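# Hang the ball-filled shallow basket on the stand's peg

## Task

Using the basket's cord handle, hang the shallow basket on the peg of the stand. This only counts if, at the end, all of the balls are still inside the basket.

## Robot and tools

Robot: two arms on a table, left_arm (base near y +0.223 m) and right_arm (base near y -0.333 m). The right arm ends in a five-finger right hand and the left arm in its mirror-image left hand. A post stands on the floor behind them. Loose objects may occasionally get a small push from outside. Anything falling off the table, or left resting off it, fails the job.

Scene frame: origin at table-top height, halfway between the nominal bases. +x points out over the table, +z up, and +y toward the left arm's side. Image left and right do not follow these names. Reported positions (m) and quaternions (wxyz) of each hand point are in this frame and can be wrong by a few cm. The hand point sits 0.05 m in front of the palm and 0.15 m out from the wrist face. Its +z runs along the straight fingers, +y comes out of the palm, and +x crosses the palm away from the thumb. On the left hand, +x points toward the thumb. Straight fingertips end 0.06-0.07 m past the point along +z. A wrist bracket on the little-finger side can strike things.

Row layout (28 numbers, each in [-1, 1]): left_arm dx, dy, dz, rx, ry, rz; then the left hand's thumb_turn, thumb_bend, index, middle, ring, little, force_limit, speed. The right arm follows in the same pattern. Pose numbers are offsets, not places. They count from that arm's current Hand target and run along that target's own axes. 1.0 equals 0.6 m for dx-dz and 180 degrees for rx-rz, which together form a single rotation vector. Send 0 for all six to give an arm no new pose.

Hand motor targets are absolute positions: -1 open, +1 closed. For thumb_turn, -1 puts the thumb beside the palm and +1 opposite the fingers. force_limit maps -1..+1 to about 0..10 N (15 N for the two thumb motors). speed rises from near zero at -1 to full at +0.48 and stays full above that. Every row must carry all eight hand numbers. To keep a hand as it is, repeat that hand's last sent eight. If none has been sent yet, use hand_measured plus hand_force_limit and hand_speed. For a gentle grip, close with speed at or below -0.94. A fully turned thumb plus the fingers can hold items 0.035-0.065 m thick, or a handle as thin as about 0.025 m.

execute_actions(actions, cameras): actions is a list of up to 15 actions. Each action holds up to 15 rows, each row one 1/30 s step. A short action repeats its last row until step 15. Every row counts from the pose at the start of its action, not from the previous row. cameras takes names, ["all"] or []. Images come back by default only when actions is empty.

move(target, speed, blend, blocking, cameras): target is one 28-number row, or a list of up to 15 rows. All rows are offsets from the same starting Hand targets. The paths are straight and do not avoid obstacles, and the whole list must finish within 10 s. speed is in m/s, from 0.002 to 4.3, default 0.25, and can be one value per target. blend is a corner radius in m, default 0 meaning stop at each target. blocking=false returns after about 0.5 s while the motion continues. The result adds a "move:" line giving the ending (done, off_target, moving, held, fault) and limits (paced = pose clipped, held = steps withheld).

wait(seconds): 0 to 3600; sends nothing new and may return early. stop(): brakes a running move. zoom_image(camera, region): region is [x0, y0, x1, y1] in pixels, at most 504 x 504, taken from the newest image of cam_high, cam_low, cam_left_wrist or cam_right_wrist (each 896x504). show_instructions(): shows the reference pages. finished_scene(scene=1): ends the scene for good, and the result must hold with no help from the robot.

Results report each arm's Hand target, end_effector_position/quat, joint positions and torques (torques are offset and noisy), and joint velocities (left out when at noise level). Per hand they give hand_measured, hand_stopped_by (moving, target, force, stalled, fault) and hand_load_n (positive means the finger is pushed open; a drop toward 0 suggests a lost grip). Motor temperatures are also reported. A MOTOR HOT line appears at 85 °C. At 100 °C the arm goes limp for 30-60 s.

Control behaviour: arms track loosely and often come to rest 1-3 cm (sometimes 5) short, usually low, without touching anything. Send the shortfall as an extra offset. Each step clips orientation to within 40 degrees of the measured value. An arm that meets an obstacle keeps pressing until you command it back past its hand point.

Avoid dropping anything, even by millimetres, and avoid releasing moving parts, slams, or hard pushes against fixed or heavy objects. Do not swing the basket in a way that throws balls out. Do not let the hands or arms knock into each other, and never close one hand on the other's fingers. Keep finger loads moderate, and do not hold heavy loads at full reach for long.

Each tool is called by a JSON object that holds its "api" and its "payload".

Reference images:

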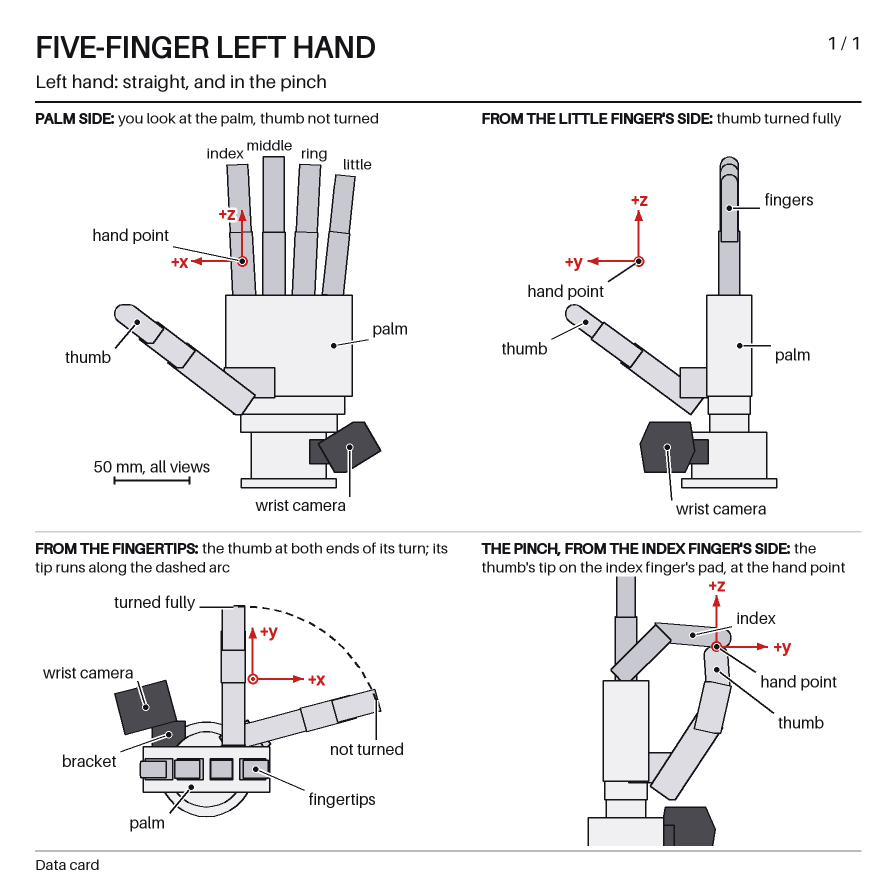

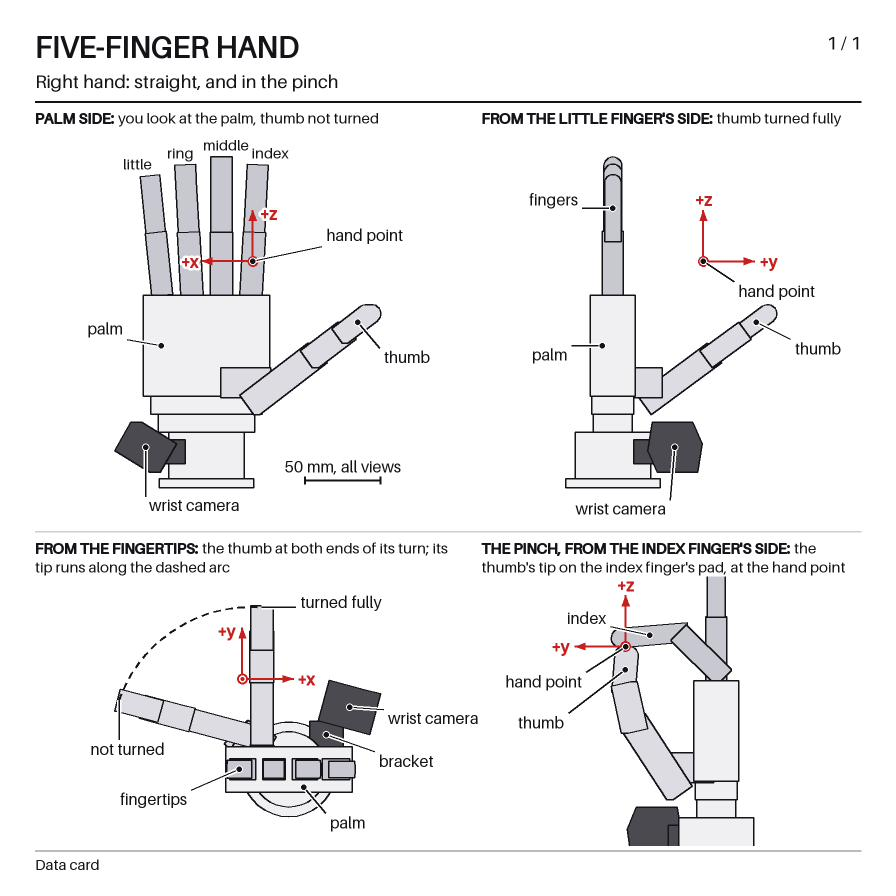

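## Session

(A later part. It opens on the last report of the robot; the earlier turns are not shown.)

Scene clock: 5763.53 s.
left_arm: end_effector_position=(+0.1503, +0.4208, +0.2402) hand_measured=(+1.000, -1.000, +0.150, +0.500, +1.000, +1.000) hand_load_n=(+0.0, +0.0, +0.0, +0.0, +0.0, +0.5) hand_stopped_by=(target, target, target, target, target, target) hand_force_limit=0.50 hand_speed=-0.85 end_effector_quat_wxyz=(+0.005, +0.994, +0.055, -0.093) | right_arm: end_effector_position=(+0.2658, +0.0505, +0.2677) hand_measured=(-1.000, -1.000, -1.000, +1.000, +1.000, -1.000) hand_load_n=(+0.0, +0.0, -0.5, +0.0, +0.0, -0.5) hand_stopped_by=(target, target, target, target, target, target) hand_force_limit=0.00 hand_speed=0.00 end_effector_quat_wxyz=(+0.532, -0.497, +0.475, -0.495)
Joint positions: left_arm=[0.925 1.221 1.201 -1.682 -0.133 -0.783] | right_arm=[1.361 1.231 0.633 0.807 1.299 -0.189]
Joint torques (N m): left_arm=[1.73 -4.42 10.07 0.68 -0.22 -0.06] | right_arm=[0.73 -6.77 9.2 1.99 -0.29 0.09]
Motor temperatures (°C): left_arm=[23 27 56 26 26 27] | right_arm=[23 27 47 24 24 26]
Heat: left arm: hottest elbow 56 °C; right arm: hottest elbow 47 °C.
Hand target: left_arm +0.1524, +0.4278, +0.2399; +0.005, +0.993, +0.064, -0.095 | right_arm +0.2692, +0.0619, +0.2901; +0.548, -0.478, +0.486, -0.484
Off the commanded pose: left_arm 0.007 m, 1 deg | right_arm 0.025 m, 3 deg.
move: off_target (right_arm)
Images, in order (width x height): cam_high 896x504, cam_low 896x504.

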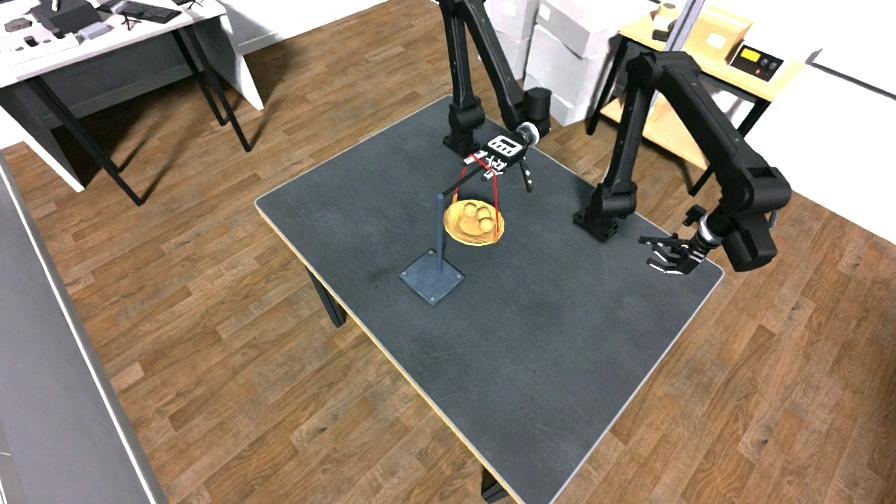

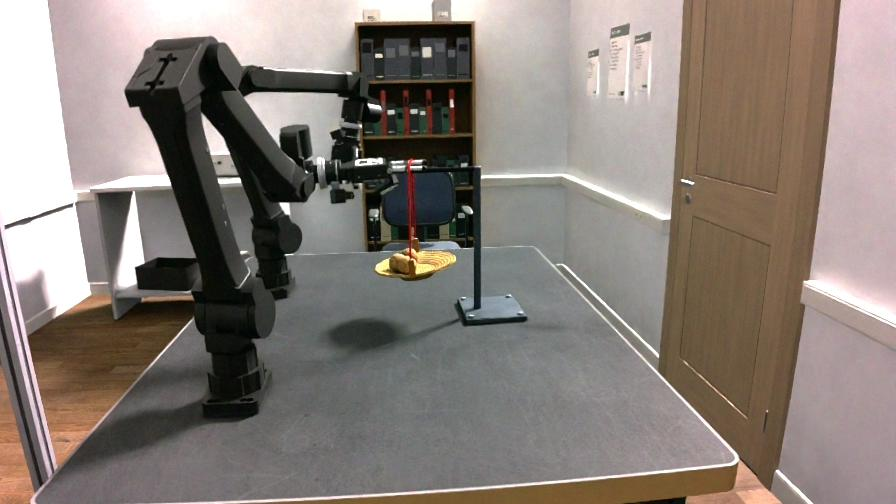

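{"api": "move", "payload": {"target": [0,0,0,0,0,0, 1,-1,0.15,0.5,1,1,0.5,-0.85, 0.0132,0.0487,-0.009,0,0,0, -1,-1,-1,1,1,-1,0,0], "speed": 0.015, "cameras": ["cam_low","cam_high"]}}

{"api": "zoom_image", "payload": {"camera": "cam_low", "region": [360, 130, 440, 210]}}

{"api": "zoom_image", "payload": {"camera": "cam_high", "region": [440, 110, 530, 200]}}

{"api": "zoom_image", "payload": {"camera": "cam_high", "region": [430, 170, 530, 250]}}

{"api": "zoom_image", "payload": {"camera": "cam_low", "region": [360, 200, 470, 290]}}

Scene clock: 5828.10 s.
left_arm: end_effector_position=(+0.1503, +0.4208, +0.2402) hand_measured=(+1.000, -1.000, +0.150, +0.500, +1.000, +1.000) hand_load_n=(+0.0, +0.0, +0.0, +0.0, +0.0, +0.0) hand_stopped_by=(target, target, target, target, target, target) hand_force_limit=0.50 hand_speed=-0.85 end_effector_quat_wxyz=(+0.005, +0.994, +0.055, -0.093) | right_arm: end_effector_position=(+0.2669, +0.0541, +0.2568) hand_measured=(-1.000, -1.000, -1.000, +1.000, +1.000, -1.000) hand_load_n=(-0.5, +0.0, -1.0, +0.0, +0.0, -0.5) hand_stopped_by=(target, target, target, target, target, target) hand_force_limit=0.00 hand_speed=0.00 end_effector_quat_wxyz=(+0.539, -0.487, +0.481, -0.490)
Joint positions: left_arm=[0.925 1.221 1.201 -1.682 -0.133 -0.783] | right_arm=[1.361 1.273 0.619 0.892 1.303 -0.188]
Joint torques (N m): left_arm=[1.67 -4.42 10.09 0.68 -0.23 -0.06] | right_arm=[0.56 -6.83 6.06 2.52 -0.37 0.12]
Motor temperatures (°C): left_arm=[22 27 56 26 26 27] | right_arm=[23 27 50 25 24 26]
Heat: left arm: hottest elbow 56 °C; right arm: hottest elbow 50 °C.
Hand target: left_arm +0.1524, +0.4278, +0.2399; +0.005, +0.993, +0.064, -0.095 | right_arm +0.2662, +0.0558, +0.2601; +0.548, -0.478, +0.486, -0.484
Off the commanded pose: left_arm 0.007 m, 1 deg | right_arm 0.004 m, 2 deg.
move: done
Images, in order (width x height): cam_high 896x504, cam_low 896x504.

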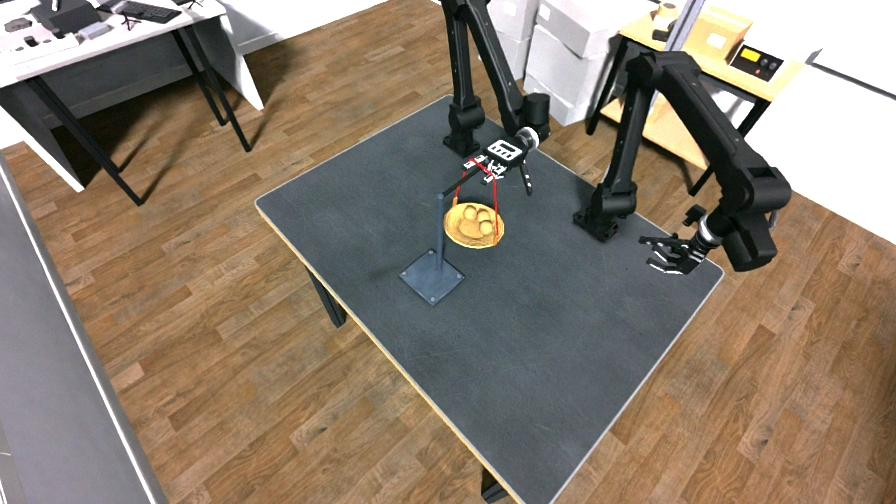

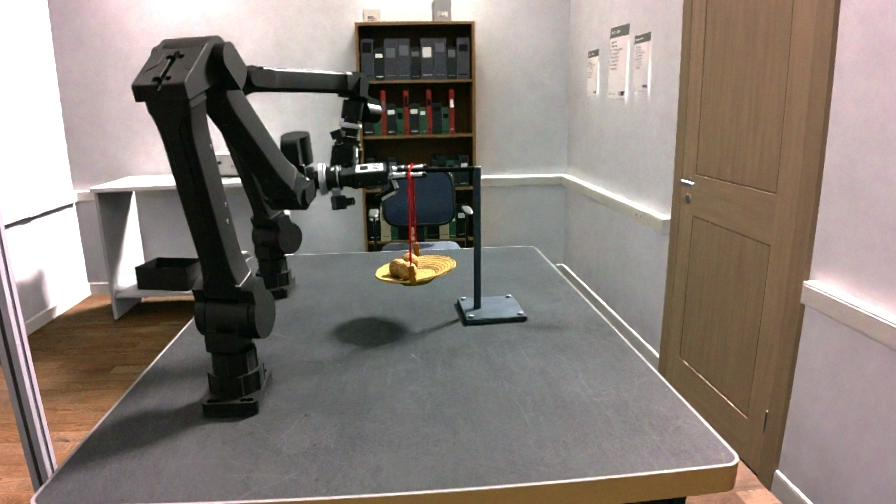

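Scaled by 6.300 from the camera's image (finer frame: 1280x720).

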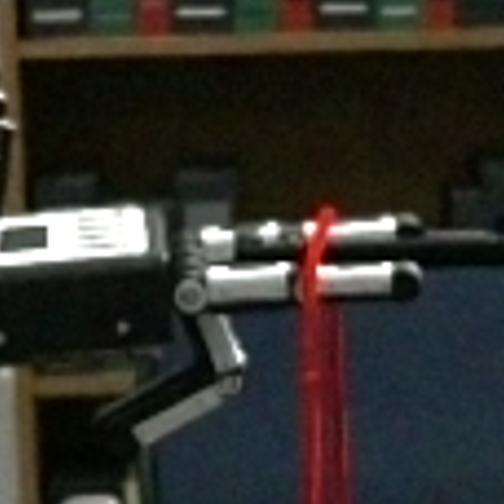

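Scaled by 5.600 from the camera's image (finer frame: 1280x720).

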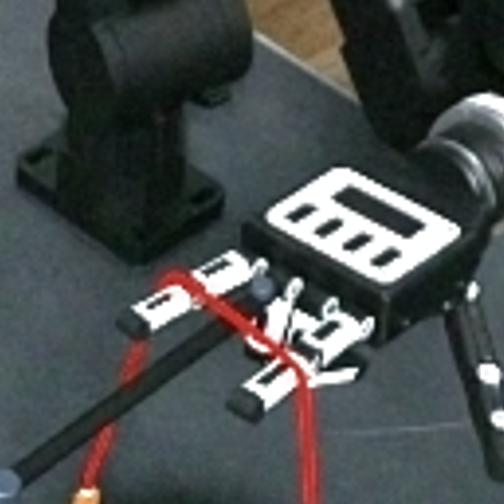

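Scaled by 5.040 from the camera's image (finer frame: 1280x720).

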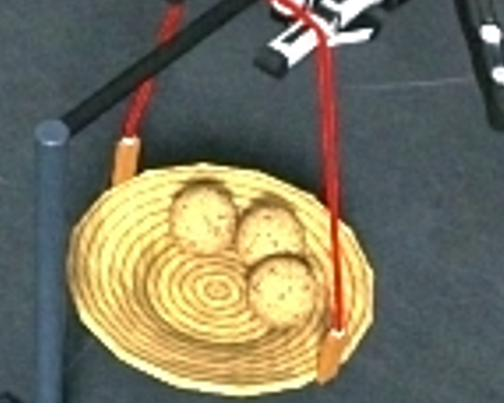

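Scaled by 4.582 from the camera's image (finer frame: 1280x720).

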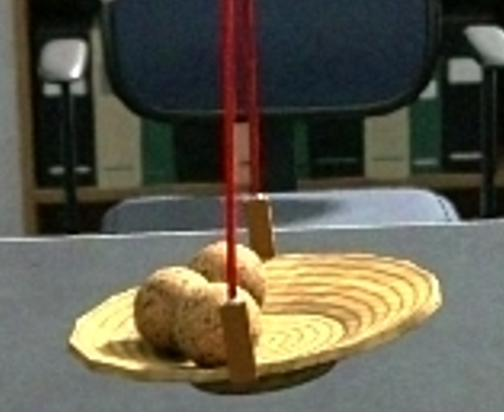

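{"api": "move", "payload": {"target": [0,0,0,0,0,0, 1,-1,0.15,0.5,1,1,0.5,-0.85, 0.0035,0.0497,-0.0052,0,0,0, -1,-1,-1,1,1,-1,0,0], "speed": 0.015, "cameras": ["cam_low","cam_high"]}}

{"api": "zoom_image", "payload": {"camera": "cam_low", "region": [350, 130, 470, 290]}}

{"api": "zoom_image", "payload": {"camera": "cam_high", "region": [420, 120, 540, 250]}}

Scene clock: 5848.00 s.
left_arm: end_effector_position=(+0.1503, +0.4208, +0.2402) hand_measured=(+1.000, -1.000, +0.150, +0.500, +1.000, +1.000) hand_load_n=(+0.0, +0.0, +0.0, +0.0, +0.0, +0.0) hand_stopped_by=(target, target, target, target, target, target) hand_force_limit=0.50 hand_speed=-0.85 end_effector_quat_wxyz=(+0.005, +0.994, +0.055, -0.093) | right_arm: end_effector_position=(+0.2671, +0.0542, +0.2311) hand_measured=(-1.000, -1.000, -1.000, +1.000, +1.000, -1.000) hand_load_n=(-0.5, +0.0, -0.5, +0.0, +0.0, +0.0) hand_stopped_by=(target, target, target, target, target, target) hand_force_limit=0.00 hand_speed=0.00 end_effector_quat_wxyz=(+0.543, -0.482, +0.485, -0.488)
Joint positions: left_arm=[0.925 1.221 1.201 -1.682 -0.133 -0.783] | right_arm=[1.361 1.341 0.583 1.012 1.306 -0.188]
Joint torques (N m): left_arm=[1.67 -4.42 10.07 0.68 -0.23 -0.06] | right_arm=[0.26 -7.77 5.3 2.3 -0.36 0.09]
Motor temperatures (°C): left_arm=[22 27 56 26 26 27] | right_arm=[23 27 48 25 24 26]
Heat: left arm: hottest elbow 56 °C; right arm: hottest elbow 48 °C.
Hand target: left_arm +0.1524, +0.4278, +0.2399; +0.005, +0.993, +0.064, -0.095 | right_arm +0.2652, +0.0557, +0.2300; +0.548, -0.478, +0.486, -0.484
Off the commanded pose: left_arm 0.007 m, 1 deg | right_arm 0.003 m, 1 deg.
move: done
Images, in order (width x height): cam_high 896x504, cam_low 896x504.

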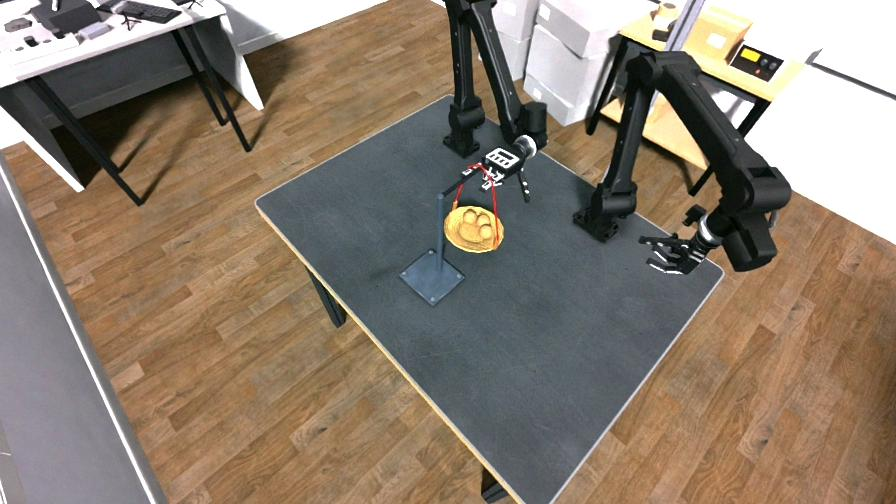

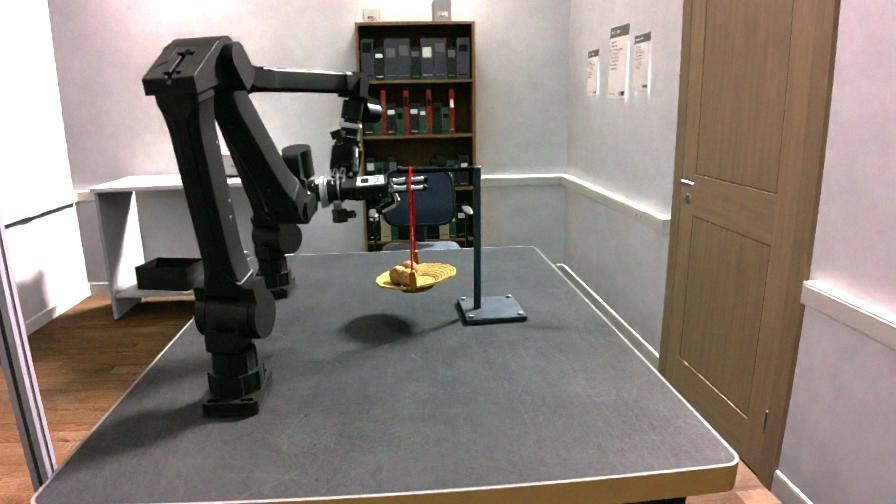

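Scaled by 3.150 from the camera's image (finer frame: 1280x720).

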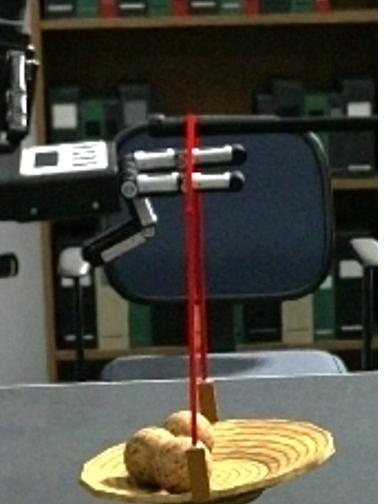

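Scaled by 3.877 from the camera's image (finer frame: 1280x720).

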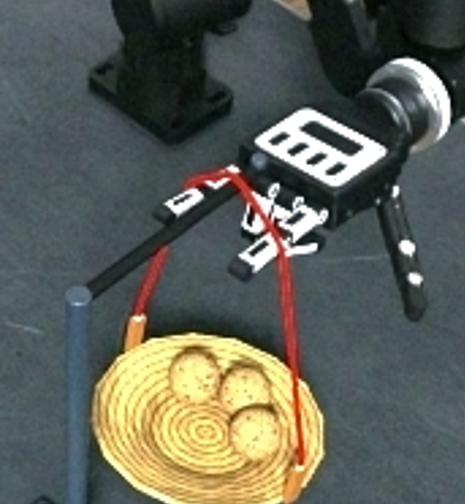

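{"api": "move", "payload": {"target": [0,0,0,0,0,0, 1,-1,0.15,0.5,1,1,0.5,-0.85, 0.0135,0.1238,-0.0108,0,0,0, -1,-1,-1,1,1,-1,0,0], "speed": 0.02, "cameras": ["cam_low","cam_high","cam_right_wrist"]}}

{"api": "zoom_image", "payload": {"camera": "cam_low", "region": [350, 130, 490, 310]}}

{"api": "zoom_image", "payload": {"camera": "cam_high", "region": [420, 130, 550, 270]}}

Scene clock: 5865.47 s.
left_arm: end_effector_position=(+0.1503, +0.4208, +0.2402) hand_measured=(+1.000, -1.000, +0.150, +0.500, +1.000, +1.000) hand_load_n=(+0.0, +0.0, +0.0, +0.0, +0.0, +0.5) hand_stopped_by=(target, target, target, target, target, target) hand_force_limit=0.50 hand_speed=-0.85 end_effector_quat_wxyz=(+0.005, +0.994, +0.055, -0.093) | right_arm: end_effector_position=(+0.2668, +0.0528, +0.1577) hand_measured=(-1.000, -1.000, -1.000, +1.000, +1.000, -1.000) hand_load_n=(-0.5, +0.0, +0.0, +0.0, +0.0, +0.0) hand_stopped_by=(target, target, target, target, target, target) hand_force_limit=0.00 hand_speed=0.00 end_effector_quat_wxyz=(+0.545, -0.479, +0.486, -0.487)
Joint positions: left_arm=[0.925 1.221 1.201 -1.682 -0.133 -0.783] | right_arm=[1.361 1.567 0.515 1.313 1.306 -0.188]
Joint torques (N m): left_arm=[1.73 -4.42 10.09 0.68 -0.23 -0.06] | right_arm=[0.5 -9.11 3.48 2.1 -0.36 0.1]
Motor temperatures (°C): left_arm=[22 27 56 26 26 27] | right_arm=[23 27 46 25 24 26]
Heat: left arm: hottest elbow 56 °C; right arm: hottest elbow 46 °C.
Hand target: left_arm +0.1524, +0.4278, +0.2399; +0.005, +0.993, +0.064, -0.095 | right_arm +0.2641, +0.0528, +0.1551; +0.548, -0.478, +0.486, -0.484
Off the commanded pose: left_arm 0.007 m, 1 deg | right_arm 0.004 m, 0 deg.
move: done
Images, in order (width x height): cam_high 896x504, cam_low 896x504, cam_right_wrist 896x504.

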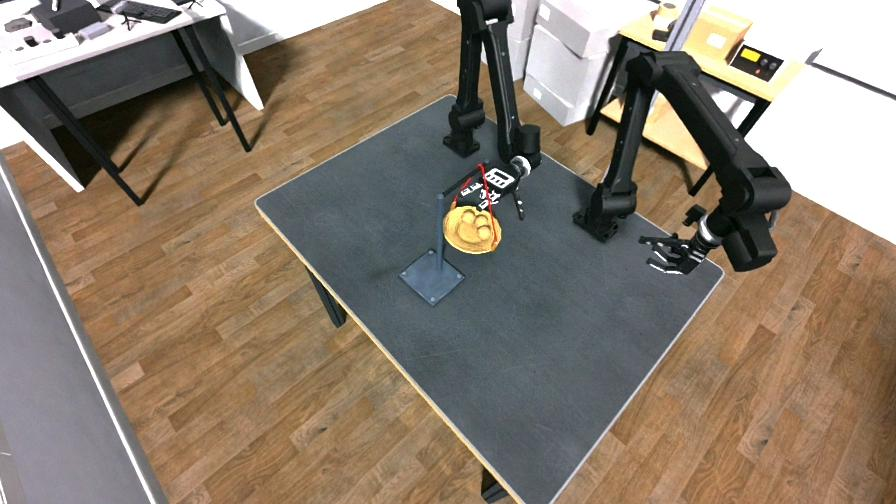

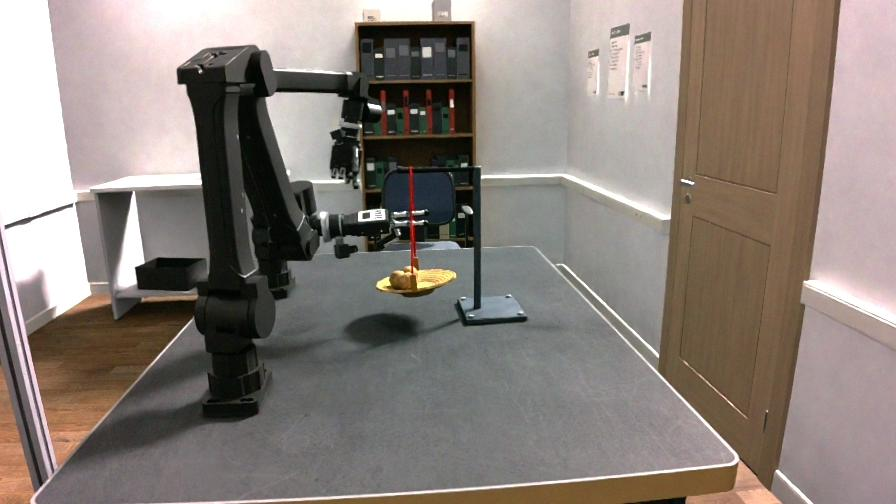

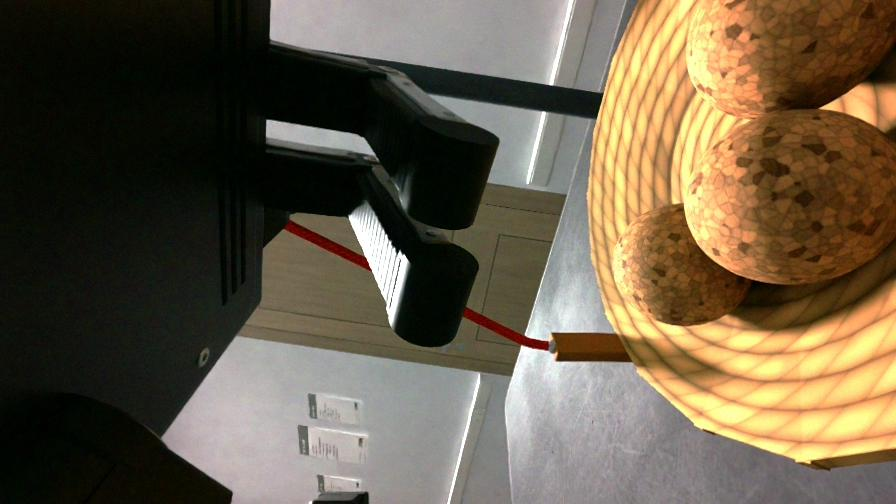

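Scaled by 2.800 from the camera's image (finer frame: 1280x720).

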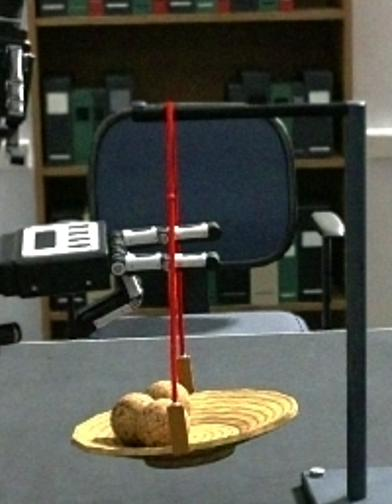

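Scaled by 3.600 from the camera's image (finer frame: 1280x720).

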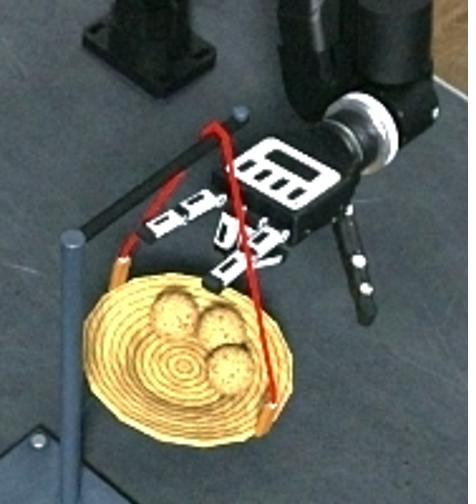

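{"api": "move", "payload": {"target": [0,0,0,0,0,0, 1,-1,0.15,0.5,1,1,0.5,-0.85, 0,0,-0.1,0,0,0, -1,-1,-1,1,1,-1,0,0], "speed": 0.02, "cameras": ["cam_low","cam_high","cam_right_wrist"]}}

{"api": "zoom_image", "payload": {"camera": "cam_low", "region": [340, 130, 480, 310]}}

{"api": "zoom_image", "payload": {"camera": "cam_high", "region": [420, 130, 550, 270]}}

Scene clock: 5883.33 s.
left_arm: end_effector_position=(+0.1503, +0.4208, +0.2402) hand_measured=(+1.000, -1.000, +0.150, +0.500, +1.000, +1.000) hand_load_n=(+0.0, +0.0, +0.0, +0.5, +0.0, +0.0) hand_stopped_by=(target, target, target, target, target, target) hand_force_limit=0.50 hand_speed=-0.85 end_effector_quat_wxyz=(+0.005, +0.994, +0.055, -0.093) | right_arm: end_effector_position=(+0.2074, +0.0511, +0.1491) hand_measured=(-1.000, -1.000, -1.000, +1.000, +1.000, -1.000) hand_load_n=(+0.0, +0.0, +0.0, +0.0, +0.0, +0.0) hand_stopped_by=(target, target, target, target, target, target) hand_force_limit=0.00 hand_speed=0.00 end_effector_quat_wxyz=(+0.541, -0.488, +0.489, -0.479)
Joint positions: left_arm=[0.925 1.221 1.201 -1.682 -0.133 -0.783] | right_arm=[1.527 1.61 0.49 1.541 1.461 -0.357]
Joint torques (N m): left_arm=[1.67 -4.48 10.07 0.68 -0.23 -0.06] | right_arm=[0.21 -10.05 2.81 2.18 -0.42 -0.05]
Motor temperatures (°C): left_arm=[22 27 56 26 26 27] | right_arm=[23 27 44 25 24 26]
Heat: left arm: hottest elbow 56 °C; right arm: hottest elbow 44 °C.
Hand target: left_arm +0.1524, +0.4278, +0.2399; +0.005, +0.993, +0.064, -0.095 | right_arm +0.2043, +0.0496, +0.1508; +0.548, -0.478, +0.486, -0.484
Off the commanded pose: left_arm 0.007 m, 1 deg | right_arm 0.004 m, 2 deg.
joint sent to its limit (right arm) — joint 4 (wrist pitch), upper limit. The joint targets still meet the commanded pose.
move: done
Images, in order (width x height): cam_high 896x504, cam_low 896x504, cam_right_wrist 896x504.

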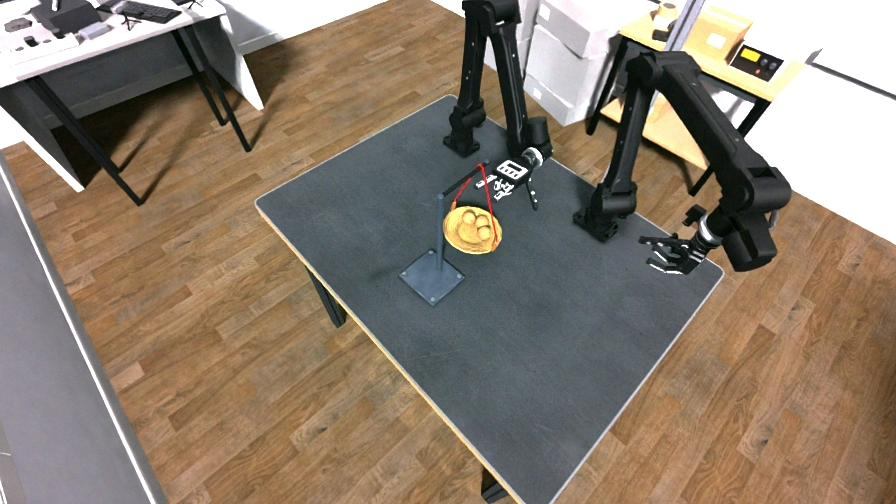

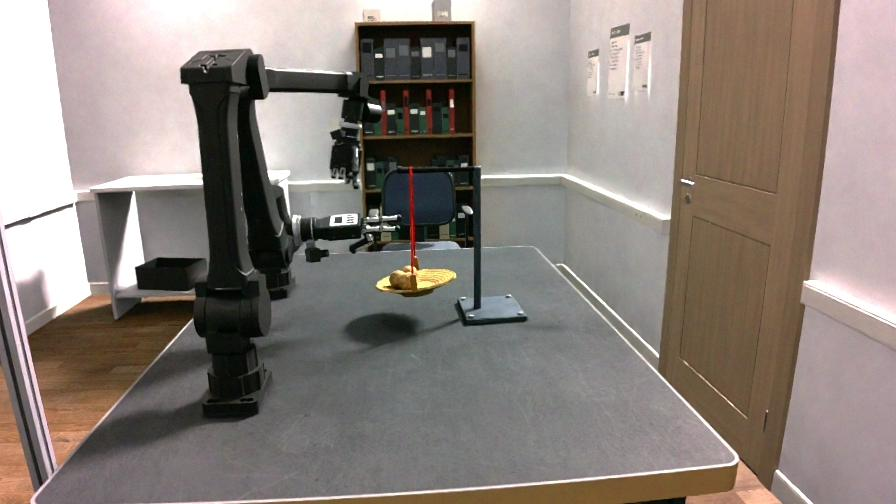

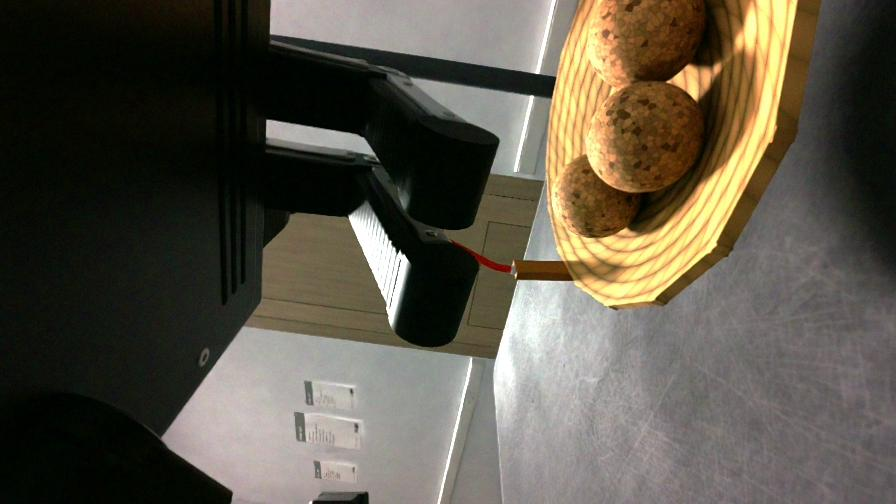

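Scaled by 2.800 from the camera's image (finer frame: 1280x720).

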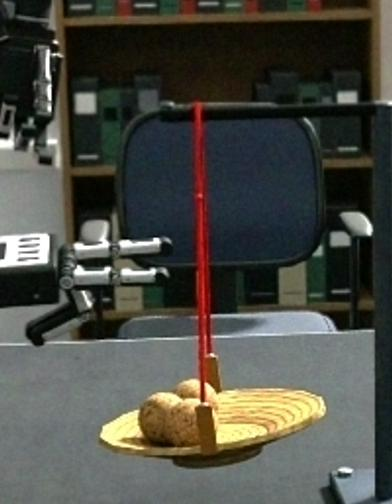

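Scaled by 3.600 from the camera's image (finer frame: 1280x720).

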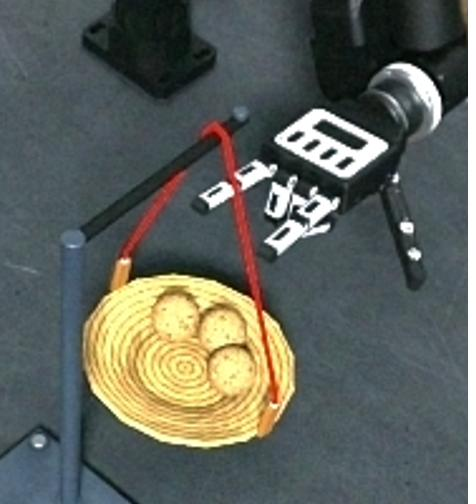

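{"api": "move", "payload": {"target": [0,0,0,0,0,0, 1,-1,0.15,0.5,1,1,0.5,-0.85, 0,0,-0.1,-0.0039,-0.0552,0.0039, -1,-1,-1,1,1,-1,0,0], "speed": 0.05, "cameras": ["cam_low","cam_high"]}}

{"api": "wait", "payload": {"seconds": 3, "cameras": ["cam_low","cam_high"]}}

{"api": "zoom_image", "payload": {"camera": "cam_low", "region": [340, 130, 500, 330]}}

{"api": "zoom_image", "payload": {"camera": "cam_high", "region": [420, 130, 550, 270]}}

Scene clock: 5899.90 s.
left_arm: end_effector_position=(+0.1503, +0.4208, +0.2402) hand_measured=(+1.000, -1.000, +0.150, +0.500, +1.000, +1.000) hand_load_n=(+0.0, -0.5, +0.0, +0.0, +0.0, +0.0) hand_stopped_by=(target, target, target, target, target, target) hand_force_limit=0.50 hand_speed=-0.85 end_effector_quat_wxyz=(+0.005, +0.994, +0.055, -0.093) | right_arm: end_effector_position=(+0.1475, +0.0467, +0.1394) hand_measured=(-1.000, -1.000, -1.000, +1.000, +1.000, -1.000) hand_load_n=(-0.5, +0.0, +0.0, +0.0, +0.0, +0.0) hand_stopped_by=(target, target, target, target, target, target) hand_force_limit=0.00 hand_speed=0.00 end_effector_quat_wxyz=(+0.572, -0.535, +0.438, -0.440)
Joint positions: left_arm=[0.925 1.221 1.201 -1.682 -0.133 -0.783] | right_arm=[1.686 1.566 0.394 1.541 1.451 -0.337]
Joint torques (N m): left_arm=[1.67 -4.42 10.09 0.68 -0.23 -0.06] | right_arm=[0.67 -9.29 2.77 2.15 -0.59 0.16]
Motor temperatures (°C): left_arm=[22 27 56 26 26 27] | right_arm=[23 28 43 25 24 26]
Heat: left arm: hottest elbow 56 °C; right arm: hottest elbow 43 °C.
Hand target: left_arm +0.1524, +0.4278, +0.2399; +0.005, +0.993, +0.064, -0.095 | right_arm +0.1447, +0.0463, +0.1467; +0.588, -0.519, +0.443, -0.435
Off the commanded pose: left_arm 0.007 m, 1 deg | right_arm 0.008 m, 3 deg.
joint sent to its limit (right arm) — joint 4 (wrist pitch), upper limit. The joint targets still meet the commanded pose.
move: off_target (right_arm)
Images, in order (width x height): cam_high 896x504, cam_low 896x504.

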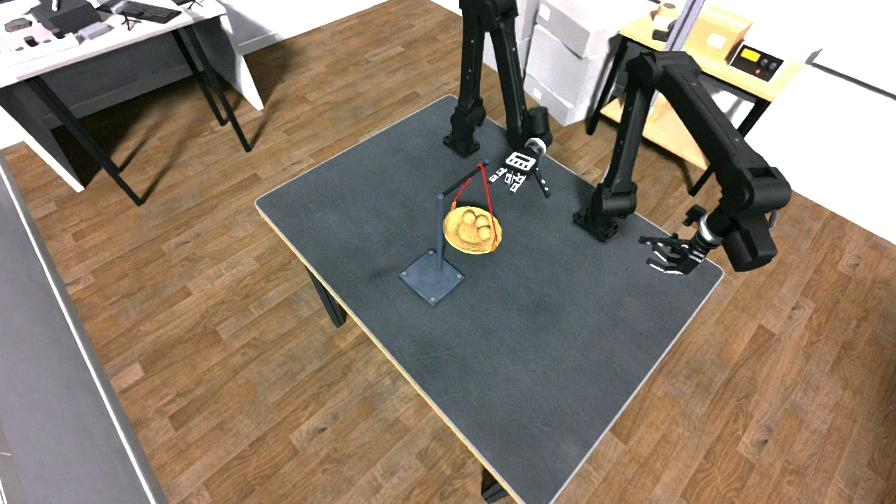

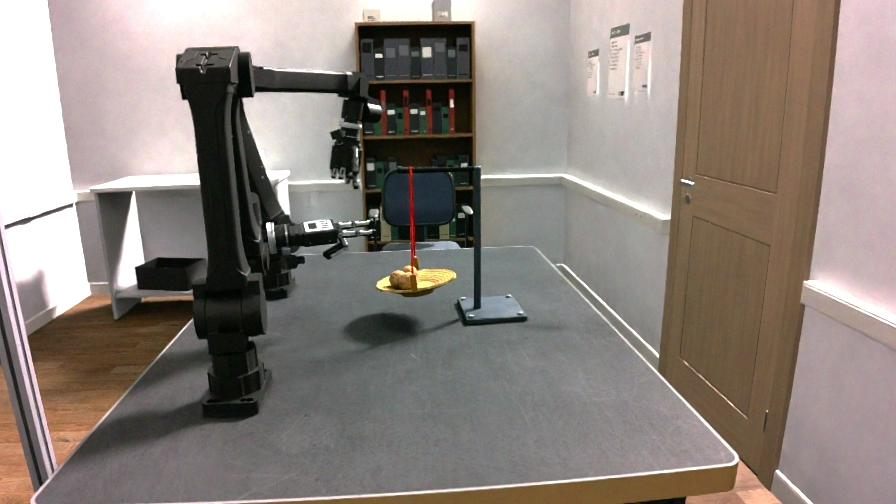

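Scene clock: 5902.90 s.
left_arm: end_effector_position=(+0.1503, +0.4208, +0.2402) hand_measured=(+1.000, -1.000, +0.150, +0.500, +1.000, +1.000) hand_load_n=(+0.0, +0.0, +0.0, +0.0, +0.0, +0.0) hand_stopped_by=(target, target, target, target, target, target) hand_force_limit=0.50 hand_speed=-0.85 end_effector_quat_wxyz=(+0.005, +0.994, +0.055, -0.093) | right_arm: end_effector_position=(+0.1475, +0.0467, +0.1394) hand_measured=(-1.000, -1.000, -1.000, +1.000, +1.000, -1.000) hand_load_n=(+0.0, +0.0, +0.0, +0.0, +0.0, +0.0) hand_stopped_by=(target, target, target, target, target, target) hand_force_limit=0.00 hand_speed=0.00 end_effector_quat_wxyz=(+0.572, -0.535, +0.438, -0.440)
Joint positions: left_arm=[0.925 1.221 1.201 -1.682 -0.133 -0.783] | right_arm=[1.686 1.566 0.394 1.541 1.451 -0.337]
Joint torques (N m): left_arm=[1.73 -4.42 10.07 0.69 -0.22 -0.06] | right_arm=[0.67 -10.64 2.85 2.14 -0.49 0.19]
Motor temperatures (°C): left_arm=[22 27 56 26 26 27] | right_arm=[23 28 43 25 24 26]
Heat: left arm: hottest elbow 56 °C; right arm: hottest elbow 43 °C.
Hand target: left_arm +0.1524, +0.4278, +0.2399; +0.005, +0.993, +0.064, -0.095 | right_arm +0.1447, +0.0463, +0.1467; +0.588, -0.519, +0.443, -0.435
Off the commanded pose: left_arm 0.007 m, 1 deg | right_arm 0.008 m, 3 deg.
wait: 3.00 s; at rest by 0.17 s
Images, in order (width x height): cam_high 896x504, cam_low 896x504.

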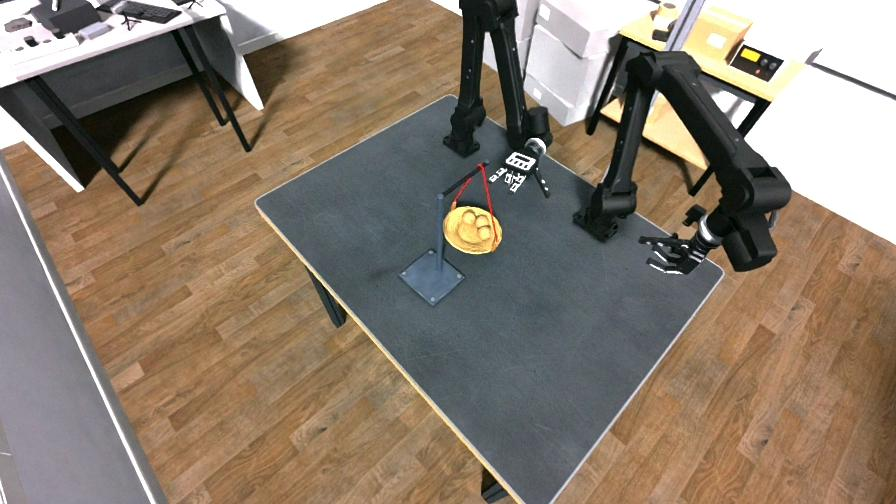

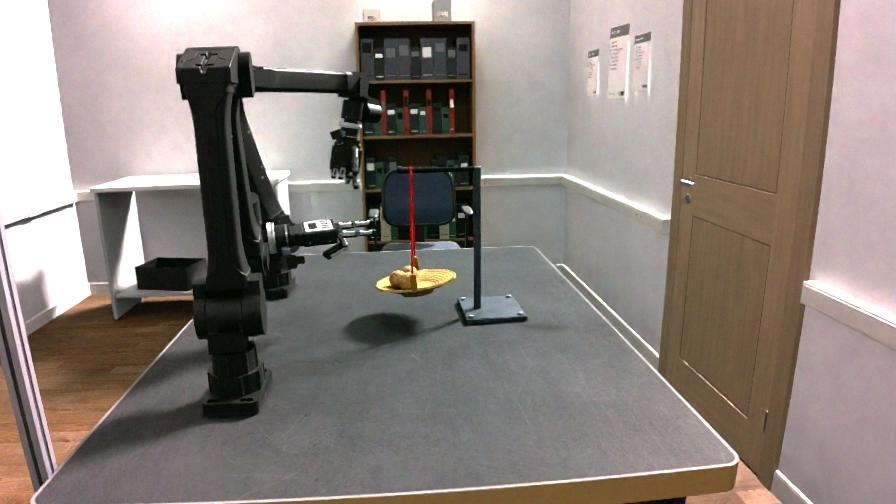

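Scaled by 2.520 from the camera's image (finer frame: 1280x720).

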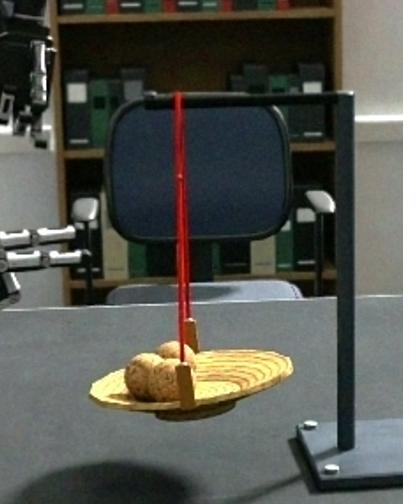

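Scaled by 3.600 from the camera's image (finer frame: 1280x720).

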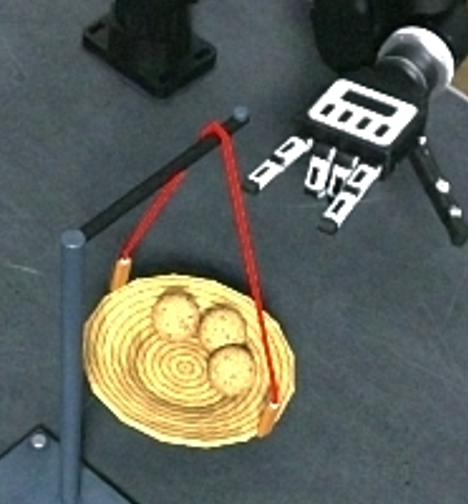

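{"api": "finished_scene", "payload": {}}

The scene is finished: the task was done.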